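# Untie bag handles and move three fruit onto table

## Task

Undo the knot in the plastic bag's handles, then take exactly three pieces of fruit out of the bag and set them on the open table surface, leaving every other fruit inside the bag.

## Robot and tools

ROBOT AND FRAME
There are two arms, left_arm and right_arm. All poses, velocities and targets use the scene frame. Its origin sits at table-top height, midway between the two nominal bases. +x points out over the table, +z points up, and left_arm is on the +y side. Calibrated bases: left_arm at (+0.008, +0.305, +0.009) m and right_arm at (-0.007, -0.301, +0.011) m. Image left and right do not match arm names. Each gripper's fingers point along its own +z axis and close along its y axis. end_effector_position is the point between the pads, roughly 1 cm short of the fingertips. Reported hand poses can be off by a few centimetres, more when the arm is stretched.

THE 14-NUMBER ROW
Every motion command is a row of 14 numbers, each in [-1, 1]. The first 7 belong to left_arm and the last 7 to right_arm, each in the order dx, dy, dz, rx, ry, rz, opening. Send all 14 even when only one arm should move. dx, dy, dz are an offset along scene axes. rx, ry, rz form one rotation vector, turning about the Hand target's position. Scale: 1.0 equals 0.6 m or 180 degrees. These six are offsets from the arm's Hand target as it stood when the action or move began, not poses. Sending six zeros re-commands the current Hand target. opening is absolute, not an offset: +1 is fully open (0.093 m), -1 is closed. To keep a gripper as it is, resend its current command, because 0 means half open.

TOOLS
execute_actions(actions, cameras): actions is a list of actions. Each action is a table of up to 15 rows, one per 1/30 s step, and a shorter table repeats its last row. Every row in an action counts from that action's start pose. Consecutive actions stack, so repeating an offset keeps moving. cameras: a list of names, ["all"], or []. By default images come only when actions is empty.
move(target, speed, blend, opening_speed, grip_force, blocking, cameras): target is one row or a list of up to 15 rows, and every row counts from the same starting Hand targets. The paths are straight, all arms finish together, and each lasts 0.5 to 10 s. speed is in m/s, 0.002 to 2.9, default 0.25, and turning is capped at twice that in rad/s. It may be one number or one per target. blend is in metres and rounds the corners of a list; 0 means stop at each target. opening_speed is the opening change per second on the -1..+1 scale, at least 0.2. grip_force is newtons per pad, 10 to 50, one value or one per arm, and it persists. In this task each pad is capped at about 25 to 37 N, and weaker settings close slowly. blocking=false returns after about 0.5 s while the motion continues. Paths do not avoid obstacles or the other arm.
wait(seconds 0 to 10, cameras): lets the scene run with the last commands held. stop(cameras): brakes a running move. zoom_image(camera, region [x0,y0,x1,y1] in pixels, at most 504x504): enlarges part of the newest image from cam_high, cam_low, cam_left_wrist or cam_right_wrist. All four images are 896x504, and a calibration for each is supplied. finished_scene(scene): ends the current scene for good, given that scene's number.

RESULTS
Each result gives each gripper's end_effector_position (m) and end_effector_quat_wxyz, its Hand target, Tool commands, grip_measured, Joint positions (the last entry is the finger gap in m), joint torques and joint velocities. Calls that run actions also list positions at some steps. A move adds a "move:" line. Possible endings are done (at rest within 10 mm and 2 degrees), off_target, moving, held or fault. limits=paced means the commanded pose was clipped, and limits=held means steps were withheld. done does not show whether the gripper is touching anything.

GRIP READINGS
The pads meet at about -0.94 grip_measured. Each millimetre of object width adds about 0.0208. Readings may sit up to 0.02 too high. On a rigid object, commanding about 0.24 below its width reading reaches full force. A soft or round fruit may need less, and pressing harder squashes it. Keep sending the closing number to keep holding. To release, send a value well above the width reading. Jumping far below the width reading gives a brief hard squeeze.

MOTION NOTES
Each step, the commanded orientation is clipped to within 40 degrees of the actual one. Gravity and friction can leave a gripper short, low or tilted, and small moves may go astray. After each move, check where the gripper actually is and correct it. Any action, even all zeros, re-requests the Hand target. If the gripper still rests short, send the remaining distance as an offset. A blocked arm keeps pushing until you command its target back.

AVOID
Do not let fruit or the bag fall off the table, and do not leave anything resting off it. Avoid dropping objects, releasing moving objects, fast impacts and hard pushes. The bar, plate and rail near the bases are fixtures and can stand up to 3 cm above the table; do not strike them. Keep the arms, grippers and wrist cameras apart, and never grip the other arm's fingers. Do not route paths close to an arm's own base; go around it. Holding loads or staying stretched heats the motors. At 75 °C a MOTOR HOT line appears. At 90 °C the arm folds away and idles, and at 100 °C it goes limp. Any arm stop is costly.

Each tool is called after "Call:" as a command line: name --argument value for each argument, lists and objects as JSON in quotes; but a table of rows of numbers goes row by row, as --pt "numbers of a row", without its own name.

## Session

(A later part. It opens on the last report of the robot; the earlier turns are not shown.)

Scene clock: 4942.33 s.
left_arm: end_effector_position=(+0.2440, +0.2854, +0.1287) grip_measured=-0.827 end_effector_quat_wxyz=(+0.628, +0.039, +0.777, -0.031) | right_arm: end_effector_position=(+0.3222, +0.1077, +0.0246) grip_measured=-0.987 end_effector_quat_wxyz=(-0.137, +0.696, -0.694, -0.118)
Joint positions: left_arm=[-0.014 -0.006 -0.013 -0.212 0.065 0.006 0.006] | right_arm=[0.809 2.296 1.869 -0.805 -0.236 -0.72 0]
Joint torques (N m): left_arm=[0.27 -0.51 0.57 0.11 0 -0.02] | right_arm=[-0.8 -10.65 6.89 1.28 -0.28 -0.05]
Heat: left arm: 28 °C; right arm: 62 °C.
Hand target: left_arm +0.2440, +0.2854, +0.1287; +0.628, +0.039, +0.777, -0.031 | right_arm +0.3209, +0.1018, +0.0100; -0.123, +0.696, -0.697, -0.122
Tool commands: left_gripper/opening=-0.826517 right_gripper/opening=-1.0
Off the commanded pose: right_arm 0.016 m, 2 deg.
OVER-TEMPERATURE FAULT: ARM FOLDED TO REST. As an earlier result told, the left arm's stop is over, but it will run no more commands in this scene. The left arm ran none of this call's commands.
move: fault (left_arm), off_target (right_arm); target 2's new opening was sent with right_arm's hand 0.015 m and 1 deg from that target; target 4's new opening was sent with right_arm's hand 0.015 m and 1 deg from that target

Call:
move --pt "0 0 0 0 0 0 -0.83 0 0 0.18 0 0 0 -0.3" --pt "0 0 0 0 0 0 -0.83 0.03 -0.142 0.2 0 0 -0.2056 -0.3" --speed '[0.1,0.1]' --blend '[0.02,0]' --cameras '["cam_right_wrist"]'

Scene clock: 4979.53 s.
left_arm: end_effector_position=(+0.2440, +0.2854, +0.1287) grip_measured=-0.827 end_effector_quat_wxyz=(+0.628, +0.039, +0.777, -0.031) | right_arm: end_effector_position=(+0.3348, +0.0212, +0.1139) grip_measured=-0.302 end_effector_quat_wxyz=(+0.132, -0.448, +0.881, +0.077)
Joint positions: left_arm=[-0.014 -0.006 -0.013 -0.212 0.065 0.006 0.006] | right_arm=[0.709 2.001 1.759 -0.985 -0.099 -0.206 0.031]
Joint torques (N m): left_arm=[0.28 -0.46 0.64 0.09 0 0] | right_arm=[-0.8 -14.71 7.32 1.43 0.11 0.11]
Heat: left arm: 28 °C; right arm: 59 °C.
Hand target: left_arm +0.2440, +0.2854, +0.1287; +0.628, +0.039, +0.777, -0.031 | right_arm +0.3389, +0.0166, +0.1300; +0.155, -0.438, +0.882, +0.076
Tool commands: left_gripper/opening=-0.826517 right_gripper/opening=-0.3
Off the commanded pose: right_arm 0.017 m, 3 deg.
OVER-TEMPERATURE FAULT: ARM FOLDED TO REST. As an earlier result told, the left arm's stop is over, but it will run no more commands in this scene. The left arm ran none of this call's commands.
move: fault (left_arm), off_target (right_arm)
camera_calibration:
cam_right_wrist: T_world_to_cam=[[0.814414, -0.58008, -0.0154024, -0.258847], [-0.574991, -0.810277, 0.113293, 0.236617], [-0.0781995, -0.0834114, -0.993442, 0.226993], [0, 0, 0, 1]] pos_world=[0.364612, 0.060507, 0.194711]
Images, in order (width x height): cam_right_wrist 896x504.

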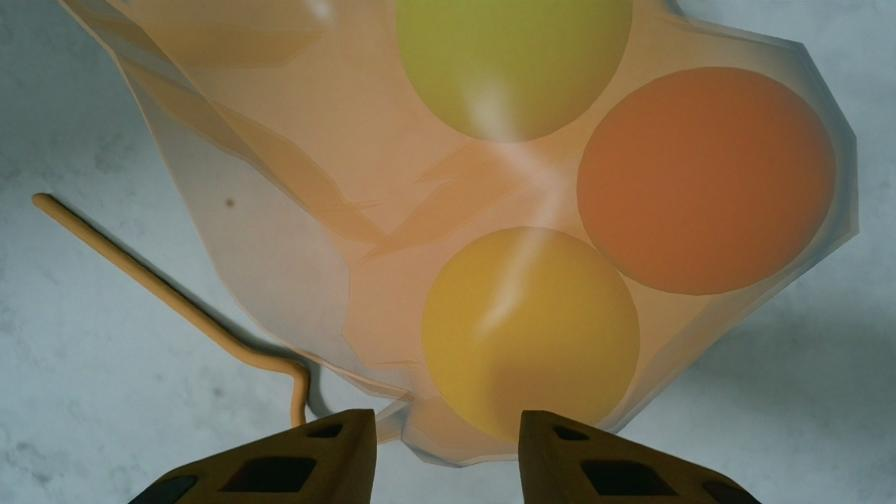

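Call:
move --pt "0 0 0 0 0 0 -0.83 0.031 -0.029 -0.02 0 0 0 -0.35" --pt "0 0 0 0 0 0 -0.83 0.031 -0.029 -0.078 0 0 0 -0.35" --speed '[0.1,0.05]' --blend '[0,0]' --cameras '["cam_right_wrist","cam_low"]'

Call:
zoom_image --camera "cam_low" --region '[290, 220, 450, 350]'

Scene clock: 5008.07 s.
left_arm: end_effector_position=(+0.2440, +0.2854, +0.1287) grip_measured=-0.827 end_effector_quat_wxyz=(+0.628, +0.039, +0.777, -0.031) | right_arm: end_effector_position=(+0.3596, +0.0040, +0.0865) grip_measured=-0.348 end_effector_quat_wxyz=(+0.158, -0.438, +0.882, +0.078)
Joint positions: left_arm=[-0.014 -0.006 -0.013 -0.212 0.065 0.006 0.006] | right_arm=[0.644 2.001 1.633 -0.811 -0.109 -0.246 0.028]
Joint torques (N m): left_arm=[0.31 -0.4 0.69 0.1 -0.02 -0.02] | right_arm=[-0.55 -11.21 6.35 1.47 -0.05 -0.1]
Heat: left arm: 28 °C; right arm: 59 °C.
Hand target: left_arm +0.2440, +0.2854, +0.1287; +0.628, +0.039, +0.777, -0.031 | right_arm +0.3576, -0.0008, +0.0833; +0.155, -0.439, +0.882, +0.076
Tool commands: left_gripper/opening=-0.826517 right_gripper/opening=-0.35
Off the commanded pose: right_arm 0.006 m, 0 deg.
OVER-TEMPERATURE FAULT: ARM FOLDED TO REST. As an earlier result told, the left arm's stop is over, but it will run no more commands in this scene. The left arm ran none of this call's commands.
move: fault (left_arm)
camera_calibration:
cam_right_wrist: T_world_to_cam=[[0.801569, -0.59789, 0.00381707, -0.286373], [-0.596831, -0.799734, 0.0649424, 0.252082], [-0.0357758, -0.054334, -0.997882, 0.185225], [0, 0, 0, 1]] pos_world=[0.386624, 0.0404427, 0.169555]
Images, in order (width x height): cam_low 896x504, cam_right_wrist 896x504.

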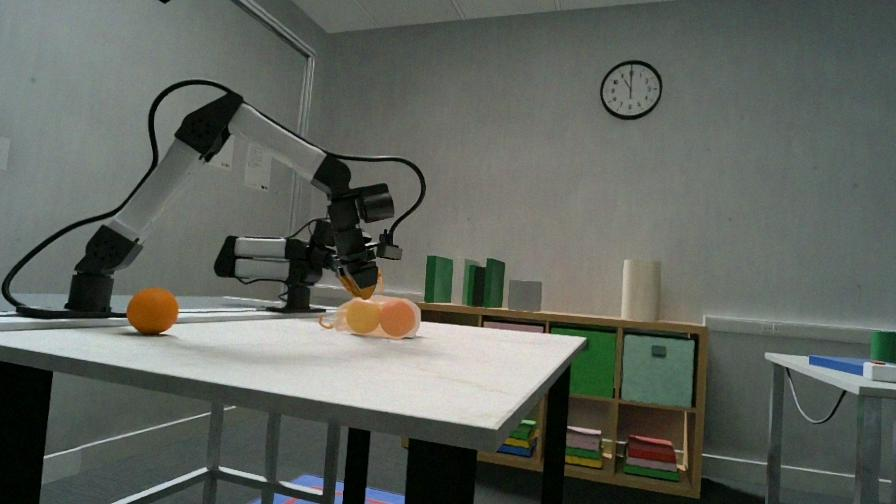

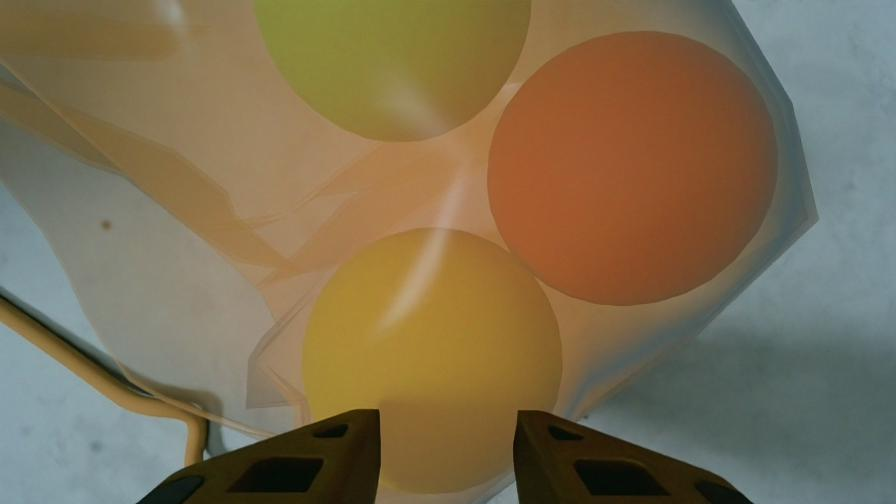

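Scaled by 3.150 from the camera's 896x504 image, which has a finer 1280x720 frame.

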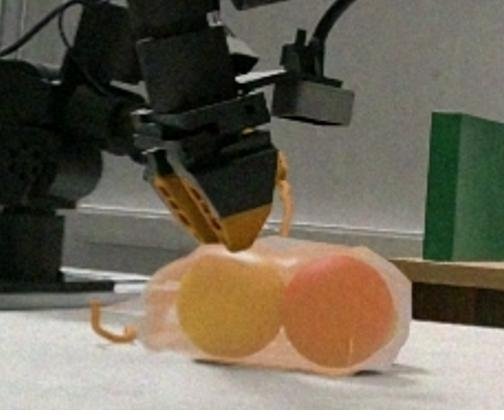

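Call:
move --pt "0 0 0 0 0 0 -0.83 -0.006 0.0045 0.005 0 0 0 -0.35" --pt "0 0 0 0 0 0 -0.83 -0.006 0.0045 -0.012 0 0 0 -0.35" --pt "0 0 0 0 0 0 -0.83 -0.006 0.0045 -0.012 0 0 0 -1" --speed 0.04 --blend '[0,0,0]' --opening_speed 0.6 --cameras '["cam_right_wrist","cam_low"]'

Call:
zoom_image --camera "cam_right_wrist" --region '[250, 200, 650, 500]'

Scene clock: 5025.27 s.
left_arm: end_effector_position=(+0.2440, +0.2854, +0.1287) grip_measured=-0.827 end_effector_quat_wxyz=(+0.628, +0.039, +0.777, -0.031) | right_arm: end_effector_position=(+0.3668, +0.0109, +0.0879) grip_measured=-0.987 end_effector_quat_wxyz=(+0.182, -0.437, +0.876, +0.086)
Joint positions: left_arm=[-0.014 -0.006 -0.013 -0.212 0.065 0.006 0.006] | right_arm=[0.644 1.998 1.615 -0.747 -0.115 -0.246 0]
Joint torques (N m): left_arm=[0.35 -0.47 0.65 0.11 0 -0.02] | right_arm=[0.27 -10.78 5.71 1.12 0.04 0.01]
Heat: left arm: 28 °C; right arm: 58 °C.
Hand target: left_arm +0.2440, +0.2854, +0.1287; +0.628, +0.039, +0.777, -0.031 | right_arm +0.3539, +0.0018, +0.0759; +0.155, -0.439, +0.882, +0.076
Tool commands: left_gripper/opening=-0.826517 right_gripper/opening=-1.0
Off the commanded pose: right_arm 0.020 m, 3 deg.
OVER-TEMPERATURE FAULT: ARM FOLDED TO REST. As an earlier result told, the left arm's stop is over, but it will run no more commands in this scene. The left arm ran none of this call's commands.
move: fault (left_arm), off_target (right_arm); target 3's new opening was sent with right_arm's hand 0.015 m and 2 deg from that target
camera_calibration:
cam_right_wrist: T_world_to_cam=[[0.803222, -0.595562, 0.0118355, -0.28933], [-0.59568, -0.803084, 0.0149134, 0.2657], [0.000623027, -0.0190289, -0.999819, 0.173768], [0, 0, 0, 1]] pos_world=[0.390559, 0.0443718, 0.173198]
Images, in order (width x height): cam_low 896x504, cam_right_wrist 896x504.

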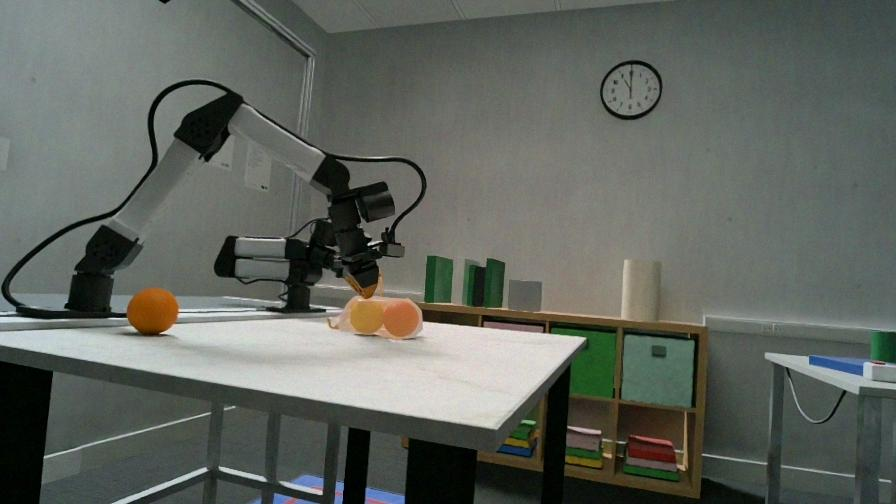

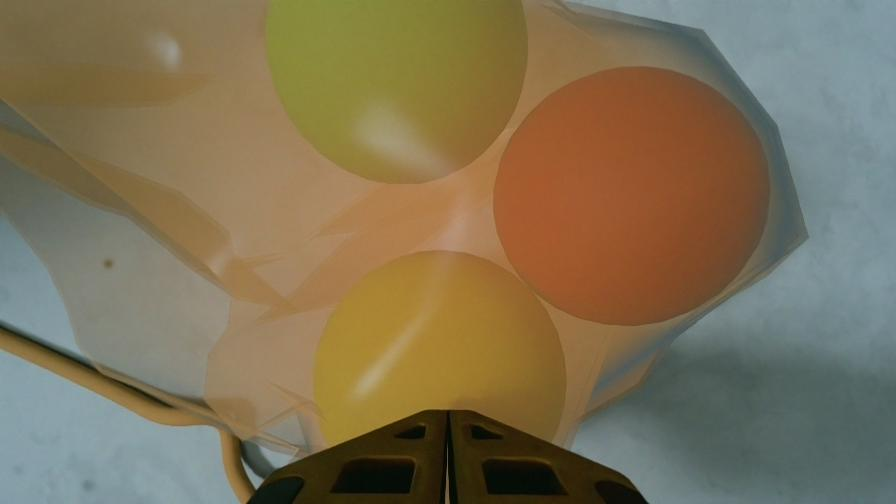

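Scaled by 1.260 from the camera's 896x504 image, which has a finer 1280x720 frame.

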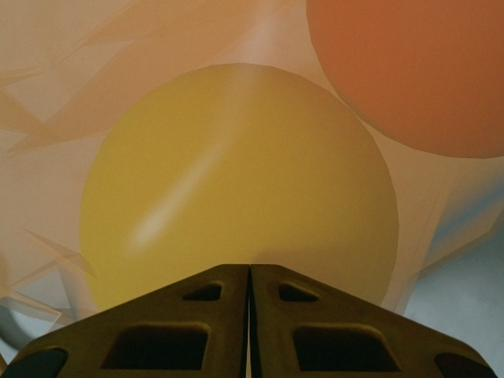

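Call:
move --pt "0 0 0 0 0 0 -0.83 0 -0.017 0.117 0 0 0 -1" --pt "0 0 0 0 0 0 -0.83 0.1177 -0.0313 0.09 0.0472 -0.0306 0.0395 1" --speed 0.1 --blend '[0.02,0]' --cameras '["cam_right_wrist"]'

Scene clock: 5096.60 s.
left_arm: end_effector_position=(+0.2440, +0.2854, +0.1287) grip_measured=-0.827 end_effector_quat_wxyz=(+0.628, +0.039, +0.777, -0.031) | right_arm: end_effector_position=(+0.4133, -0.0209, +0.1229) grip_measured=+1.000 end_effector_quat_wxyz=(+0.206, -0.481, +0.843, +0.126)
Joint positions: left_arm=[-0.014 -0.006 -0.013 -0.212 0.065 0.006 0.006] | right_arm=[0.48 2.04 1.785 -0.851 -0.284 -0.482 0.093]
Joint torques (N m): left_arm=[0.32 -0.46 0.68 0.1 0.01 -0.03] | right_arm=[-0.77 -9.66 12.77 1.68 -0.25 -0.09]
Heat: left arm: 28 °C; right arm: 55 °C.
Hand target: left_arm +0.2440, +0.2854, +0.1287; +0.628, +0.039, +0.777, -0.031 | right_arm +0.4245, -0.0169, +0.1300; +0.224, -0.483, +0.837, +0.130
Tool commands: left_gripper/opening=-0.826517 right_gripper/opening=+1.0
Off the commanded pose: right_arm 0.014 m, 2 deg.
OVER-TEMPERATURE FAULT: ARM FOLDED TO REST. As an earlier result told, the left arm's stop is over, but it will run no more commands in this scene. The left arm ran none of this call's commands.
move: fault (left_arm), off_target (right_arm); target 2's new opening was sent with right_arm's hand 0.014 m and 2 deg from that target
camera_calibration:
cam_right_wrist: T_world_to_cam=[[0.867265, -0.497742, -0.0102594, -0.367648], [-0.497209, -0.864924, -0.0684815, 0.235684], [0.0252125, 0.0644926, -0.9976, 0.199412], [0, 0, 0, 1]] pos_world=[0.431004, 0.007995, 0.211302]
Images, in order (width x height): cam_right_wrist 896x504.

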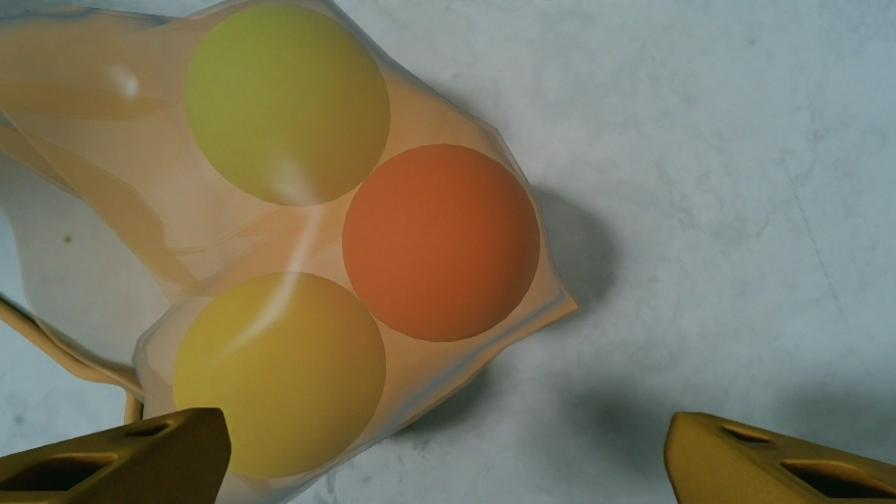

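Call:
move --target '[0,0,0,0,0,0,-0.83,0.0275,0.0598,-0.16,0,0,0,1]' --speed 0.06 --cameras '["cam_right_wrist","cam_low"]'

Call:
zoom_image --camera "cam_low" --region '[300, 220, 460, 350]'

Scene clock: 5116.13 s.
left_arm: end_effector_position=(+0.2440, +0.2854, +0.1287) grip_measured=-0.827 end_effector_quat_wxyz=(+0.628, +0.039, +0.777, -0.031) | right_arm: end_effector_position=(+0.4521, +0.0320, +0.0730) grip_measured=+1.000 end_effector_quat_wxyz=(+0.275, -0.479, +0.820, +0.149)
Joint positions: left_arm=[-0.014 -0.006 -0.013 -0.212 0.065 0.006 0.006] | right_arm=[0.528 2.204 1.773 -0.514 -0.302 -0.422 0.093]
Joint torques (N m): left_arm=[0.29 -0.46 0.64 0.1 0 -0.02] | right_arm=[-0.12 -8.21 7.19 1.24 0.2 -0.2]
Heat: left arm: 28 °C; right arm: 60 °C.
Hand target: left_arm +0.2440, +0.2854, +0.1287; +0.628, +0.039, +0.777, -0.031 | right_arm +0.4409, +0.0190, +0.0339; +0.224, -0.483, +0.837, +0.130
Tool commands: left_gripper/opening=-0.826517 right_gripper/opening=+1.0
Off the commanded pose: right_arm 0.043 m, 6 deg.
OVER-TEMPERATURE FAULT: ARM FOLDED TO REST. As an earlier result told, the left arm's stop is over, but it will run no more commands in this scene. The left arm ran none of this call's commands.
move: fault (left_arm), off_target (right_arm)
camera_calibration:
cam_right_wrist: T_world_to_cam=[[0.871094, -0.490542, 0.0237375, -0.380023], [-0.474948, -0.853731, -0.213465, 0.297439], [0.124979, 0.174674, -0.976662, 0.0950671], [0, 0, 0, 1]] pos_world=[0.460422, 0.0509104, 0.165362]
Images, in order (width x height): cam_low 896x504, cam_right_wrist 896x504.

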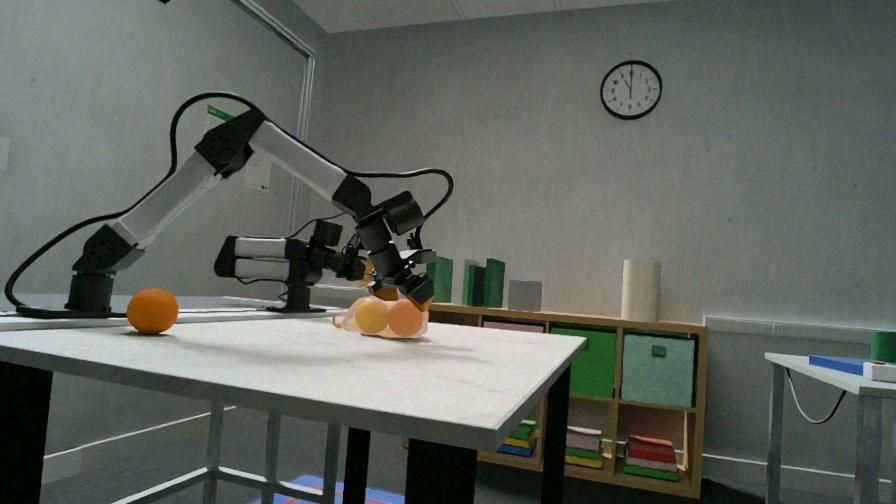

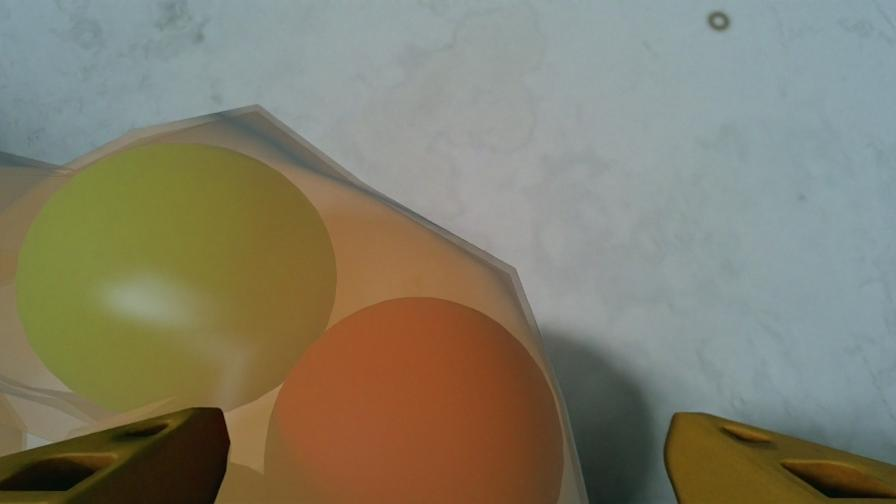

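Scaled by 3.150 from the camera's 896x504 image, which has a finer 1280x720 frame.

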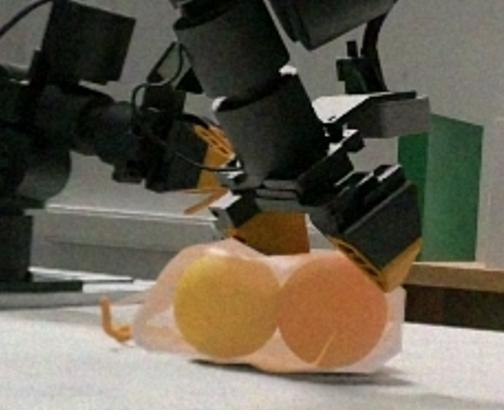

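Call:
move --pt "0 0 0 0 0 0 -0.83 -0.02 -0.03 0.17 0 0 0 1" --pt "0 0 0 0 0 0 -0.83 -0.01 0.0 0.165 -0.0278 0.0661 -0.4151 1" --speed '[0.1,0.15]' --blend '[0.02,0]' --cameras '["cam_right_wrist"]'

Scene clock: 5164.73 s.
left_arm: end_effector_position=(+0.2440, +0.2854, +0.1287) grip_measured=-0.827 end_effector_quat_wxyz=(+0.628, +0.039, +0.777, -0.031) | right_arm: end_effector_position=(+0.4356, +0.0194, +0.1337) grip_measured=+1.000 end_effector_quat_wxyz=(+0.178, +0.122, +0.976, +0.011)
Joint positions: left_arm=[-0.014 -0.006 -0.013 -0.212 0.065 0.006 0.006] | right_arm=[0.684 2.579 2.834 -1.512 0.227 0.912 0.093]
Joint torques (N m): left_arm=[0.27 -0.46 0.65 0.11 0.01 -0.02] | right_arm=[0.16 -11.63 11.1 0.89 0.34 0.04]
Heat: left arm: 28 °C; right arm: 58 °C.
Hand target: left_arm +0.2440, +0.2854, +0.1287; +0.628, +0.039, +0.777, -0.031 | right_arm +0.4349, +0.0191, +0.1330; +0.155, +0.129, +0.979, -0.020
Tool commands: left_gripper/opening=-0.826517 right_gripper/opening=+1.0
Off the commanded pose: right_arm 0.001 m, 5 deg.
OVER-TEMPERATURE FAULT: ARM FOLDED TO REST. As an earlier result told, the left arm's stop is over, but it will run no more commands in this scene. The left arm ran none of this call's commands.
elbow stopped short (right arm): the move would have taken joint 3 (elbow) straighter than the controller allows.
move: fault (left_arm), off_target (right_arm)
camera_calibration:
cam_right_wrist: T_world_to_cam=[[-0.224808, -0.972388, -0.0626378, 0.125014], [-0.973117, 0.220745, 0.0656928, 0.45064], [-0.0500519, 0.0757222, -0.995872, 0.239408], [0, 0, 0, 1]] pos_world=[0.478612, 0.00395729, 0.216647]
Images, in order (width x height): cam_right_wrist 896x504.

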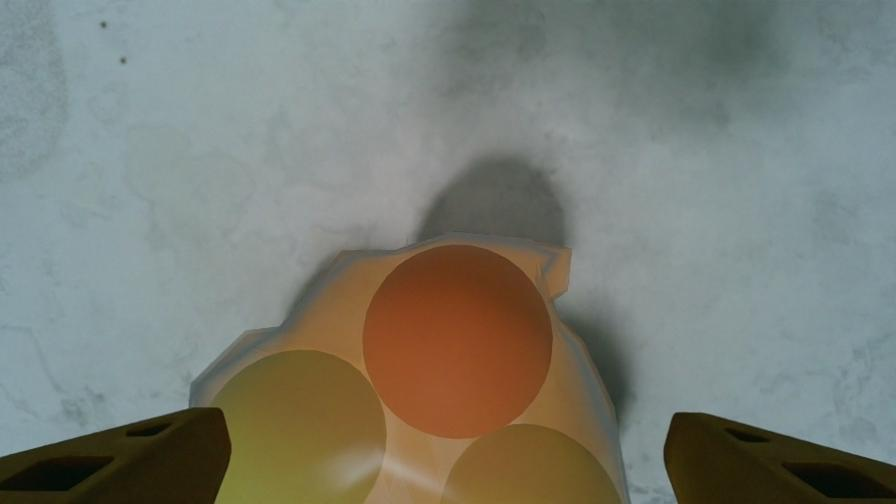

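Call:
move --target '[0,0,0,0,0,0,-0.83,-0.0065,0.0,-0.165,0,0,0,1]' --speed 0.06 --cameras '["cam_right_wrist","cam_low"]'

Call:
zoom_image --camera "cam_low" --region '[300, 220, 460, 350]'

Scene clock: 5193.97 s.
left_arm: end_effector_position=(+0.2440, +0.2854, +0.1287) grip_measured=-0.827 end_effector_quat_wxyz=(+0.628, +0.039, +0.777, -0.031) | right_arm: end_effector_position=(+0.4306, +0.0177, +0.0282) grip_measured=+1.000 end_effector_quat_wxyz=(+0.145, +0.126, +0.981, -0.024)
Joint positions: left_arm=[-0.014 -0.006 -0.013 -0.212 0.065 0.006 0.006] | right_arm=[0.692 2.53 2.328 -1.156 0.23 0.938 0.093]
Joint torques (N m): left_arm=[0.32 -0.43 0.59 0.11 0.02 -0.02] | right_arm=[0.17 -15.57 7.06 1.05 0.33 0.07]
Heat: left arm: 28 °C; right arm: 60 °C.
Hand target: left_arm +0.2440, +0.2854, +0.1287; +0.628, +0.039, +0.777, -0.031 | right_arm +0.4310, +0.0190, +0.0340; +0.155, +0.129, +0.979, -0.020
Tool commands: left_gripper/opening=-0.826517 right_gripper/opening=+1.0
Off the commanded pose: right_arm 0.006 m, 1 deg.
OVER-TEMPERATURE FAULT: ARM FOLDED TO REST. As an earlier result told, the left arm's stop is over, but it will run no more commands in this scene. The left arm ran none of this call's commands.
move: fault (left_arm)
camera_calibration:
cam_right_wrist: T_world_to_cam=[[-0.245391, -0.96935, 0.0119582, 0.122302], [-0.961541, 0.244947, 0.124259, 0.44604], [-0.123379, 0.0189937, -0.992178, 0.166619], [0, 0, 0, 1]] pos_world=[0.479455, 0.006133, 0.108429]
Images, in order (width x height): cam_low 896x504, cam_right_wrist 896x504.

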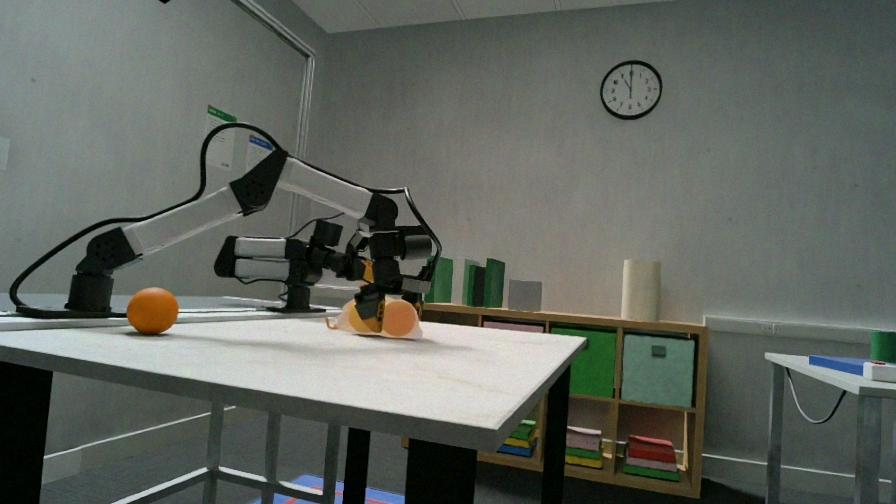

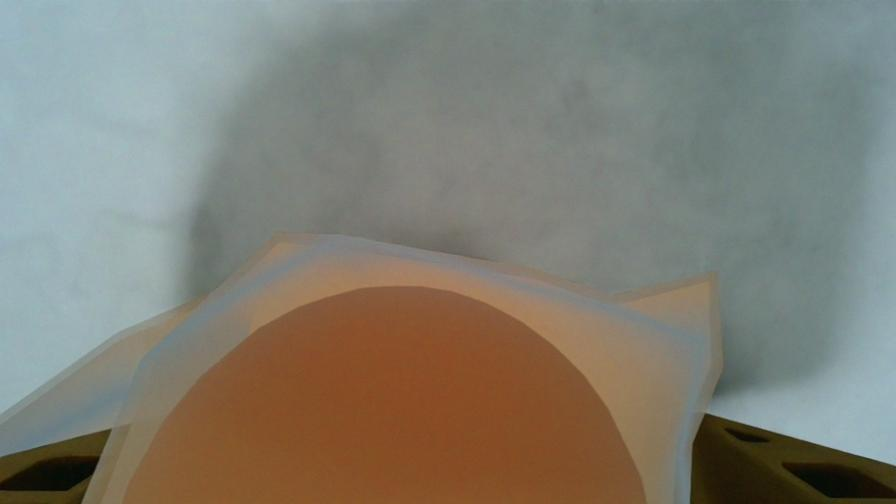

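Scaled by 3.150 from the camera's 896x504 image, which has a finer 1280x720 frame.

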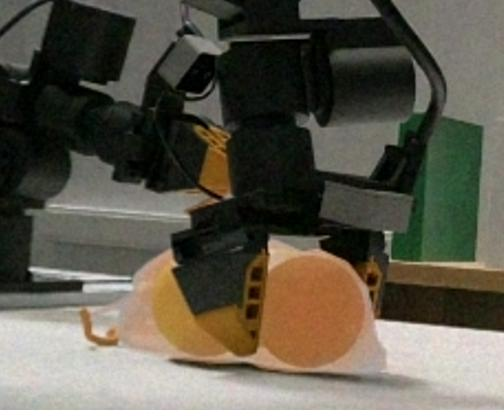

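Call:
move --target '[0,0,0,0,0,0,-0.83,0,0,0.005,0,0,0,0.15]' --speed 0.04 --opening_speed 0.5 --cameras '["cam_right_wrist"]'

Scene clock: 5200.30 s.
left_arm: end_effector_position=(+0.2440, +0.2854, +0.1287) grip_measured=-0.827 end_effector_quat_wxyz=(+0.628, +0.039, +0.777, -0.031) | right_arm: end_effector_position=(+0.4307, +0.0177, +0.0282) grip_measured=+0.442 end_effector_quat_wxyz=(+0.146, +0.126, +0.981, -0.023)
Joint positions: left_arm=[-0.014 -0.006 -0.013 -0.212 0.065 0.006 0.006] | right_arm=[0.692 2.53 2.328 -1.156 0.23 0.938 0.066]
Joint torques (N m): left_arm=[0.24 -0.43 0.62 0.1 0 -0.02] | right_arm=[0.18 -15.6 8.06 0.94 0.32 0.09]
Heat: left arm: 28 °C; right arm: 59 °C.
Hand target: left_arm +0.2440, +0.2854, +0.1287; +0.628, +0.039, +0.777, -0.031 | right_arm +0.4311, +0.0191, +0.0371; +0.155, +0.129, +0.979, -0.020
Tool commands: left_gripper/opening=-0.826517 right_gripper/opening=+0.15
Off the commanded pose: right_arm 0.009 m, 1 deg.
OVER-TEMPERATURE FAULT: ARM FOLDED TO REST. As an earlier result told, the left arm's stop is over, but it will run no more commands in this scene. The left arm ran none of this call's commands.
move: fault (left_arm)
camera_calibration:
cam_right_wrist: T_world_to_cam=[[-0.245428, -0.969344, 0.0116933, 0.122349], [-0.961569, 0.244956, 0.124021, 0.446079], [-0.123083, 0.0191943, -0.992211, 0.166479], [0, 0, 0, 1]] pos_world=[0.479455, 0.0061332, 0.108429]
Images, in order (width x height): cam_right_wrist 896x504.

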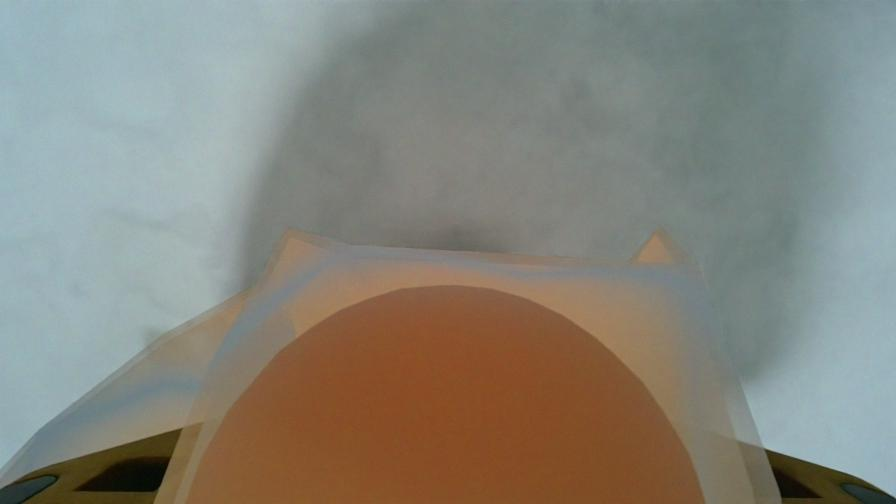

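Call:
move --target '[0,0,0,0,0,0,-0.83,-0.018,0.005,0.095,0,0,0,0.15]' --speed 0.04 --cameras '["cam_high","cam_low"]'

Call:
zoom_image --camera "cam_low" --region '[300, 220, 460, 350]'

Call:
zoom_image --camera "cam_high" --region '[430, 180, 610, 300]'

Scene clock: 5216.70 s.
left_arm: end_effector_position=(+0.2440, +0.2854, +0.1287) grip_measured=-0.827 end_effector_quat_wxyz=(+0.628, +0.039, +0.777, -0.031) | right_arm: end_effector_position=(+0.4191, +0.0203, +0.0750) grip_measured=+0.442 end_effector_quat_wxyz=(+0.141, +0.125, +0.982, -0.027)
Joint positions: left_arm=[-0.014 -0.006 -0.013 -0.212 0.065 0.006 0.006] | right_arm=[0.708 2.53 2.518 -1.361 0.231 0.954 0.066]
Joint torques (N m): left_arm=[0.31 -0.49 0.64 0.1 0.01 -0.02] | right_arm=[0.25 -15.24 11.82 0.58 0.35 0.1]
Heat: left arm: 28 °C; right arm: 58 °C.
Hand target: left_arm +0.2440, +0.2854, +0.1287; +0.628, +0.039, +0.777, -0.031 | right_arm +0.4203, +0.0221, +0.0940; +0.155, +0.129, +0.979, -0.020
Tool commands: left_gripper/opening=-0.826517 right_gripper/opening=+0.15
Off the commanded pose: right_arm 0.019 m, 2 deg.
OVER-TEMPERATURE FAULT: ARM FOLDED TO REST. As an earlier result told, the left arm's stop is over, but it will run no more commands in this scene. The left arm ran none of this call's commands.
move: fault (left_arm), off_target (right_arm)
Images, in order (width x height): cam_high 896x504, cam_low 896x504.

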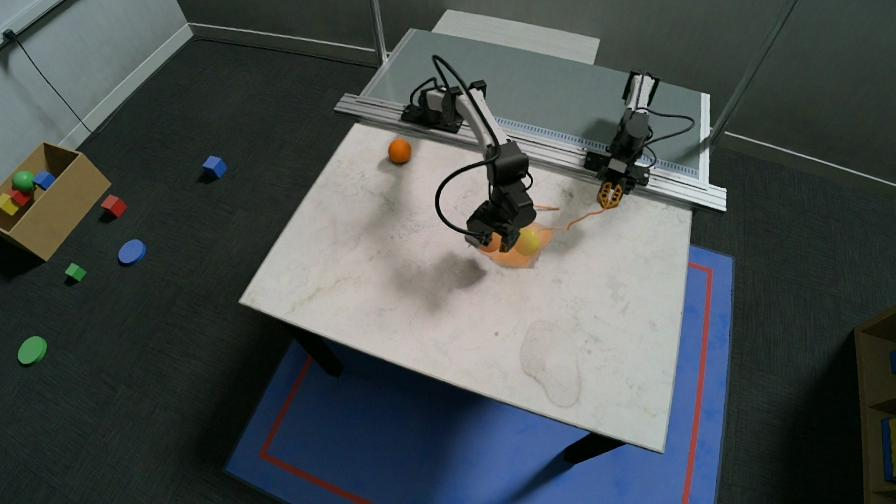

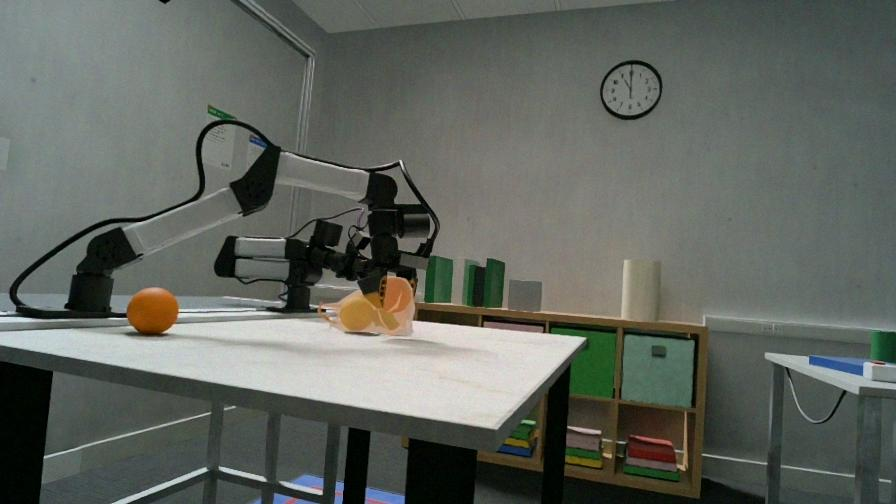

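Scaled by 3.150 from the camera's 896x504 image, which has a finer 1280x720 frame.

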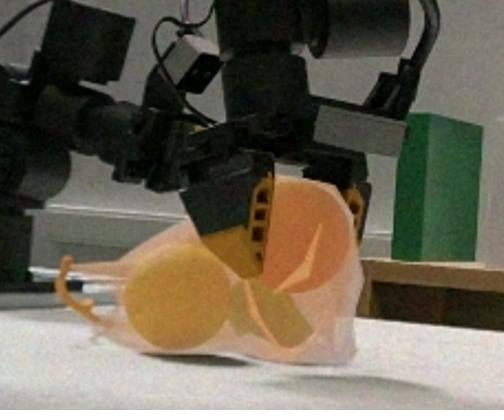

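Scaled by 2.800 from the camera's 896x504 image, which has a finer 1280x720 frame.

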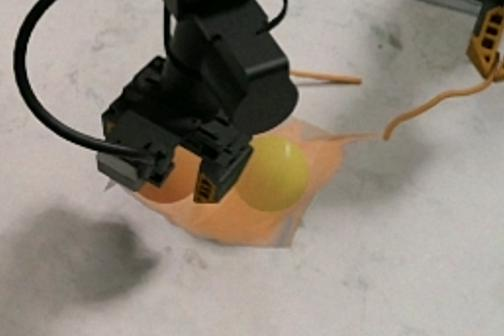

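Call:
move --target '[0,0,0,0,0,0,-0.83,-0.035,0.02,0.1,0,0,0,0.15]' --speed 0.04 --cameras '["cam_high","cam_low"]'

Call:
zoom_image --camera "cam_low" --region '[290, 210, 460, 350]'

Call:
zoom_image --camera "cam_high" --region '[430, 180, 610, 300]'

Scene clock: 5224.53 s.
left_arm: end_effector_position=(+0.2440, +0.2854, +0.1287) grip_measured=-0.827 end_effector_quat_wxyz=(+0.628, +0.039, +0.777, -0.031) | right_arm: end_effector_position=(+0.4017, +0.0359, +0.1313) grip_measured=+0.442 end_effector_quat_wxyz=(+0.159, +0.121, +0.980, -0.005)
Joint positions: left_arm=[-0.014 -0.006 -0.013 -0.212 0.065 0.006 0.006] | right_arm=[0.754 2.553 2.789 -1.56 0.24 0.985 0.066]
Joint torques (N m): left_arm=[0.32 -0.46 0.66 0.09 0 -0.01] | right_arm=[0.23 -16.68 9.43 0.74 0.42 0.08]
Heat: left arm: 28 °C; right arm: 59 °C.
Hand target: left_arm +0.2440, +0.2854, +0.1287; +0.628, +0.039, +0.777, -0.031 | right_arm +0.3994, +0.0339, +0.1540; +0.155, +0.129, +0.979, -0.021
Tool commands: left_gripper/opening=-0.826517 right_gripper/opening=+0.15
Off the commanded pose: right_arm 0.023 m, 2 deg.
OVER-TEMPERATURE FAULT: ARM FOLDED TO REST. As an earlier result told, the left arm's stop is over, but it will run no more commands in this scene. The left arm ran none of this call's commands.
joint sent to its limit (right arm) — joint 4 (wrist pitch), lower limit. The joint targets are off in orientation, not in position.
move: fault (left_arm), off_target (right_arm)
Images, in order (width x height): cam_high 896x504, cam_low 896x504.

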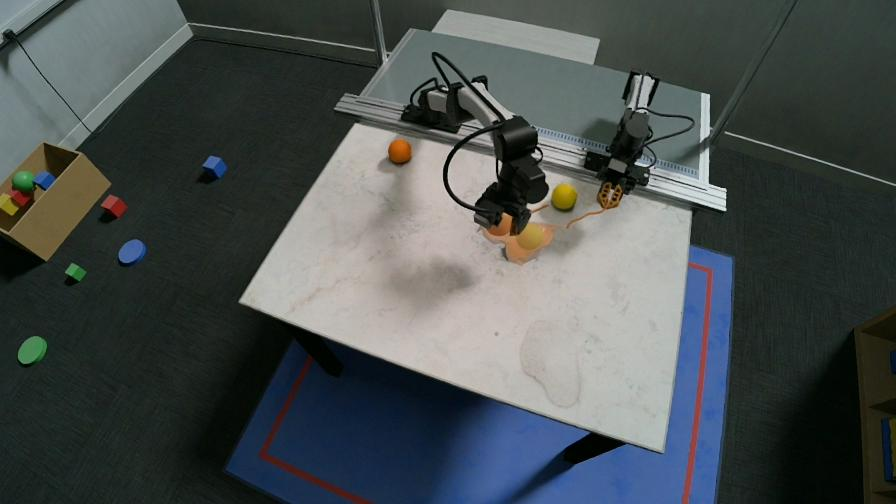

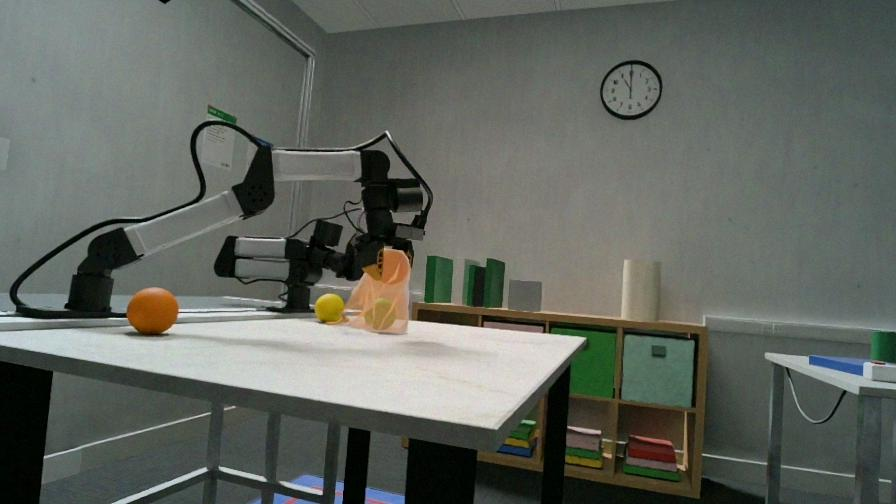

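Scaled by 2.965 from the camera's 896x504 image, which has a finer 1280x720 frame.

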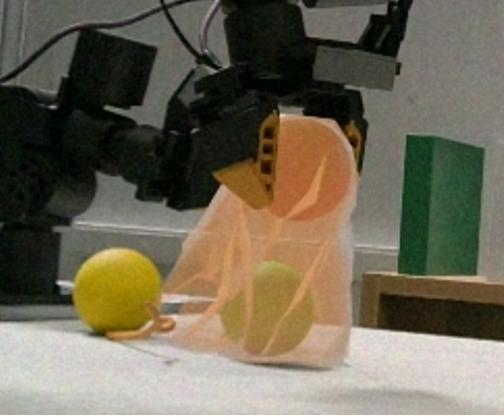

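Scaled by 2.800 from the camera's 896x504 image, which has a finer 1280x720 frame.

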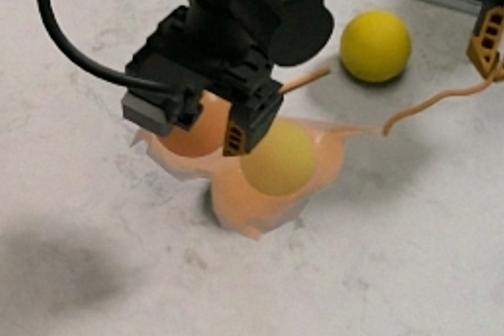

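Call:
move --target '[0,0,0,0,0,0,-0.83,-0.049,0.027,0.09,-0.0288,-0.1073,0,0.15]' --speed 0.04 --cameras '["cam_high","cam_low"]'

Call:
zoom_image --camera "cam_low" --region '[290, 210, 460, 350]'

Call:
zoom_image --camera "cam_high" --region '[430, 160, 630, 290]'

Scene clock: 5238.83 s.
left_arm: end_effector_position=(+0.2440, +0.2854, +0.1287) grip_measured=-0.827 end_effector_quat_wxyz=(+0.628, +0.039, +0.777, -0.031) | right_arm: end_effector_position=(+0.3721, +0.0521, +0.1817) grip_measured=+0.442 end_effector_quat_wxyz=(+0.302, +0.115, +0.944, -0.063)
Joint positions: left_arm=[-0.014 -0.006 -0.013 -0.212 0.065 0.006 0.006] | right_arm=[0.921 2.424 2.657 -1.534 0.587 1.105 0.066]
Joint torques (N m): left_arm=[0.29 -0.47 0.65 0.1 0 -0.02] | right_arm=[0.4 -17.81 6.5 1.1 0.61 0.09]
Heat: left arm: 28 °C; right arm: 58 °C.
Hand target: left_arm +0.2440, +0.2854, +0.1287; +0.628, +0.039, +0.777, -0.031 | right_arm +0.3699, +0.0502, +0.2080; +0.323, +0.124, +0.937, -0.043
Tool commands: left_gripper/opening=-0.826517 right_gripper/opening=+0.15
Off the commanded pose: right_arm 0.026 m, 4 deg.
OVER-TEMPERATURE FAULT: ARM FOLDED TO REST. As an earlier result told, the left arm's stop is over, but it will run no more commands in this scene. The left arm ran none of this call's commands.
move: fault (left_arm), off_target (right_arm)
Images, in order (width x height): cam_high 896x504, cam_low 896x504.

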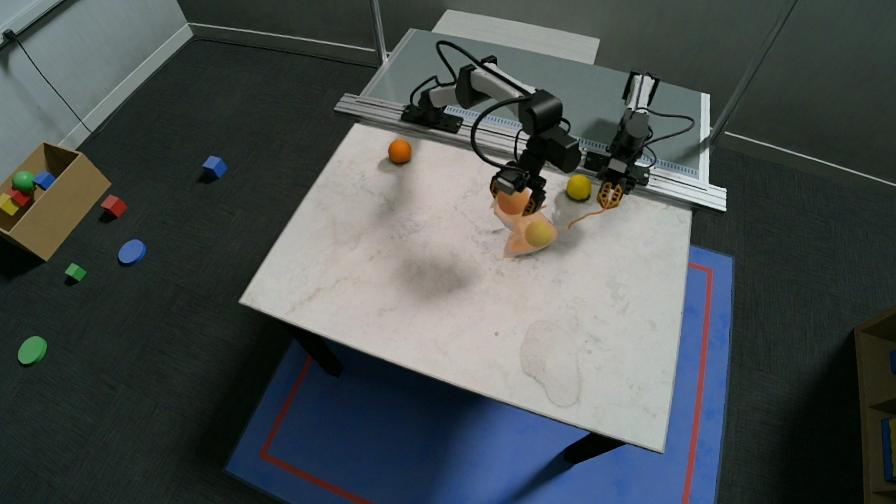

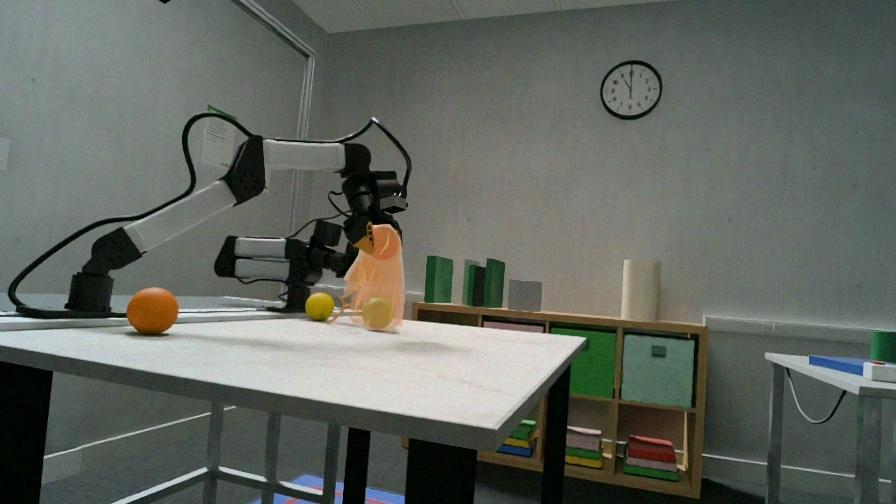

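Scaled by 2.965 from the camera's 896x504 image, which has a finer 1280x720 frame.

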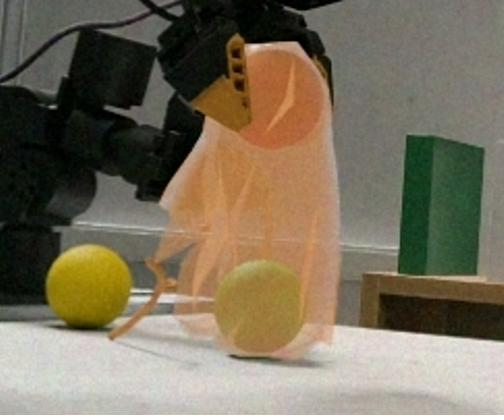

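Scaled by 2.520 from the camera's 896x504 image, which has a finer 1280x720 frame.

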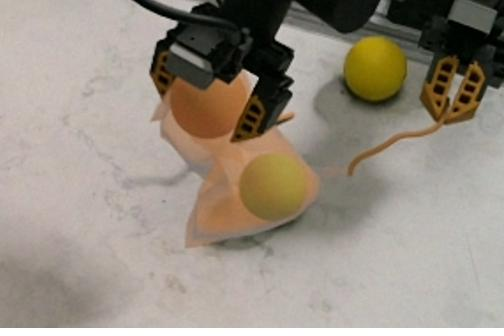

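Call:
move --target '[0,0,0,0,0,0,-0.83,-0.075,0.03,0.1,0,0,0,0.15]' --speed 0.05 --cameras '["cam_high","cam_low"]'

Call:
zoom_image --camera "cam_low" --region '[290, 190, 460, 350]'

Call:
zoom_image --camera "cam_high" --region '[430, 140, 650, 280]'

Scene clock: 5267.77 s.
left_arm: end_effector_position=(+0.2440, +0.2854, +0.1287) grip_measured=-0.827 end_effector_quat_wxyz=(+0.628, +0.039, +0.777, -0.031) | right_arm: end_effector_position=(+0.3298, +0.0767, +0.2390) grip_measured=+0.442 end_effector_quat_wxyz=(+0.339, +0.095, +0.936, -0.007)
Joint positions: left_arm=[-0.014 -0.006 -0.013 -0.212 0.065 0.006 0.006] | right_arm=[1.032 2.322 2.682 -1.563 0.627 1.137 0.066]
Joint torques (N m): left_arm=[0.29 -0.4 0.65 0.09 0.01 -0.02] | right_arm=[0.23 -16.51 8.38 0.95 0.67 0.07]
Heat: left arm: 28 °C; right arm: 58 °C.
Hand target: left_arm +0.2440, +0.2854, +0.1287; +0.628, +0.039, +0.777, -0.031 | right_arm +0.3249, +0.0682, +0.2680; +0.323, +0.124, +0.937, -0.043
Tool commands: left_gripper/opening=-0.826517 right_gripper/opening=+0.15
Off the commanded pose: right_arm 0.031 m, 6 deg.
OVER-TEMPERATURE FAULT: ARM FOLDED TO REST. As an earlier result told, the left arm's stop is over, but it will run no more commands in this scene. The left arm ran none of this call's commands.
joint sent to its limit (right arm) — joint 4 (wrist pitch), lower limit. The joint targets are off in orientation, not in position.
move: fault (left_arm), off_target (right_arm)
Images, in order (width x height): cam_high 896x504, cam_low 896x504.

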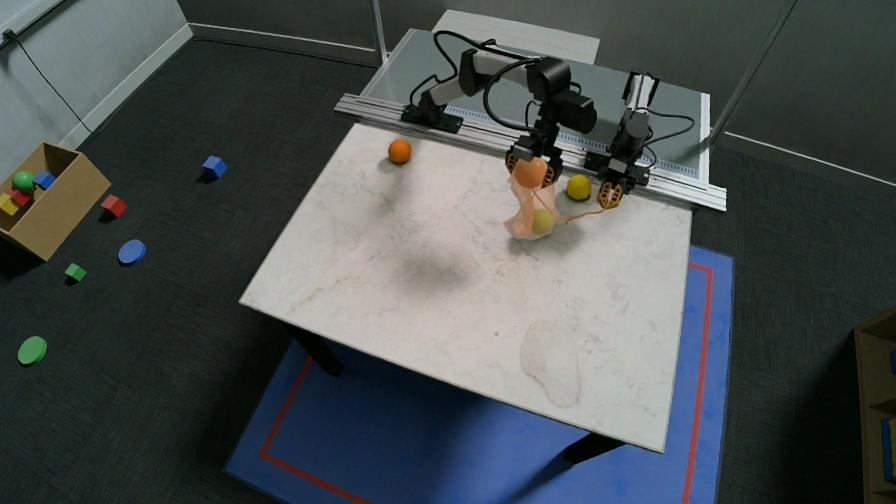

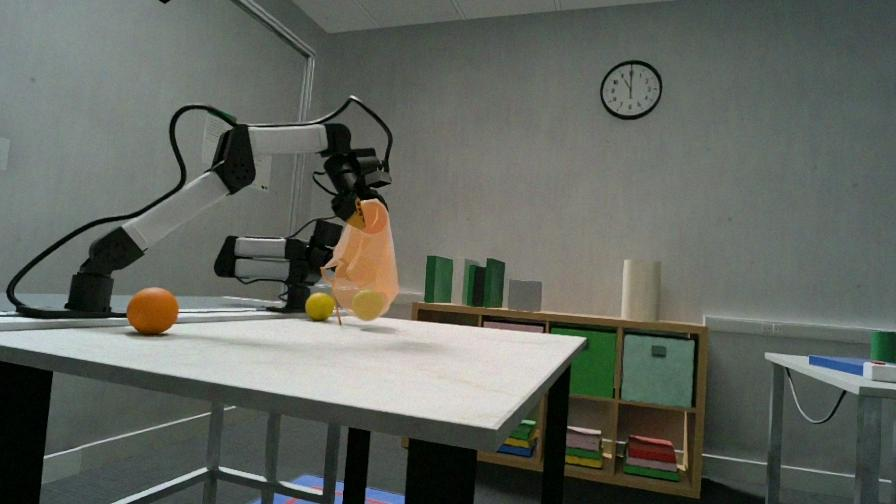

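Scaled by 2.965 from the camera's 896x504 image, which has a finer 1280x720 frame.

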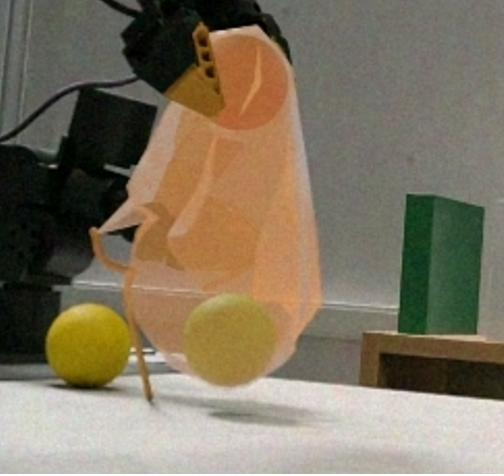

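Scaled by 2.291 from the camera's 896x504 image, which has a finer 1280x720 frame.

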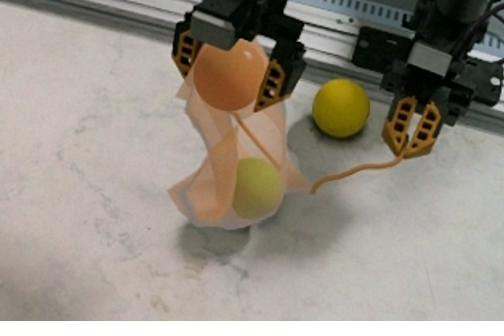

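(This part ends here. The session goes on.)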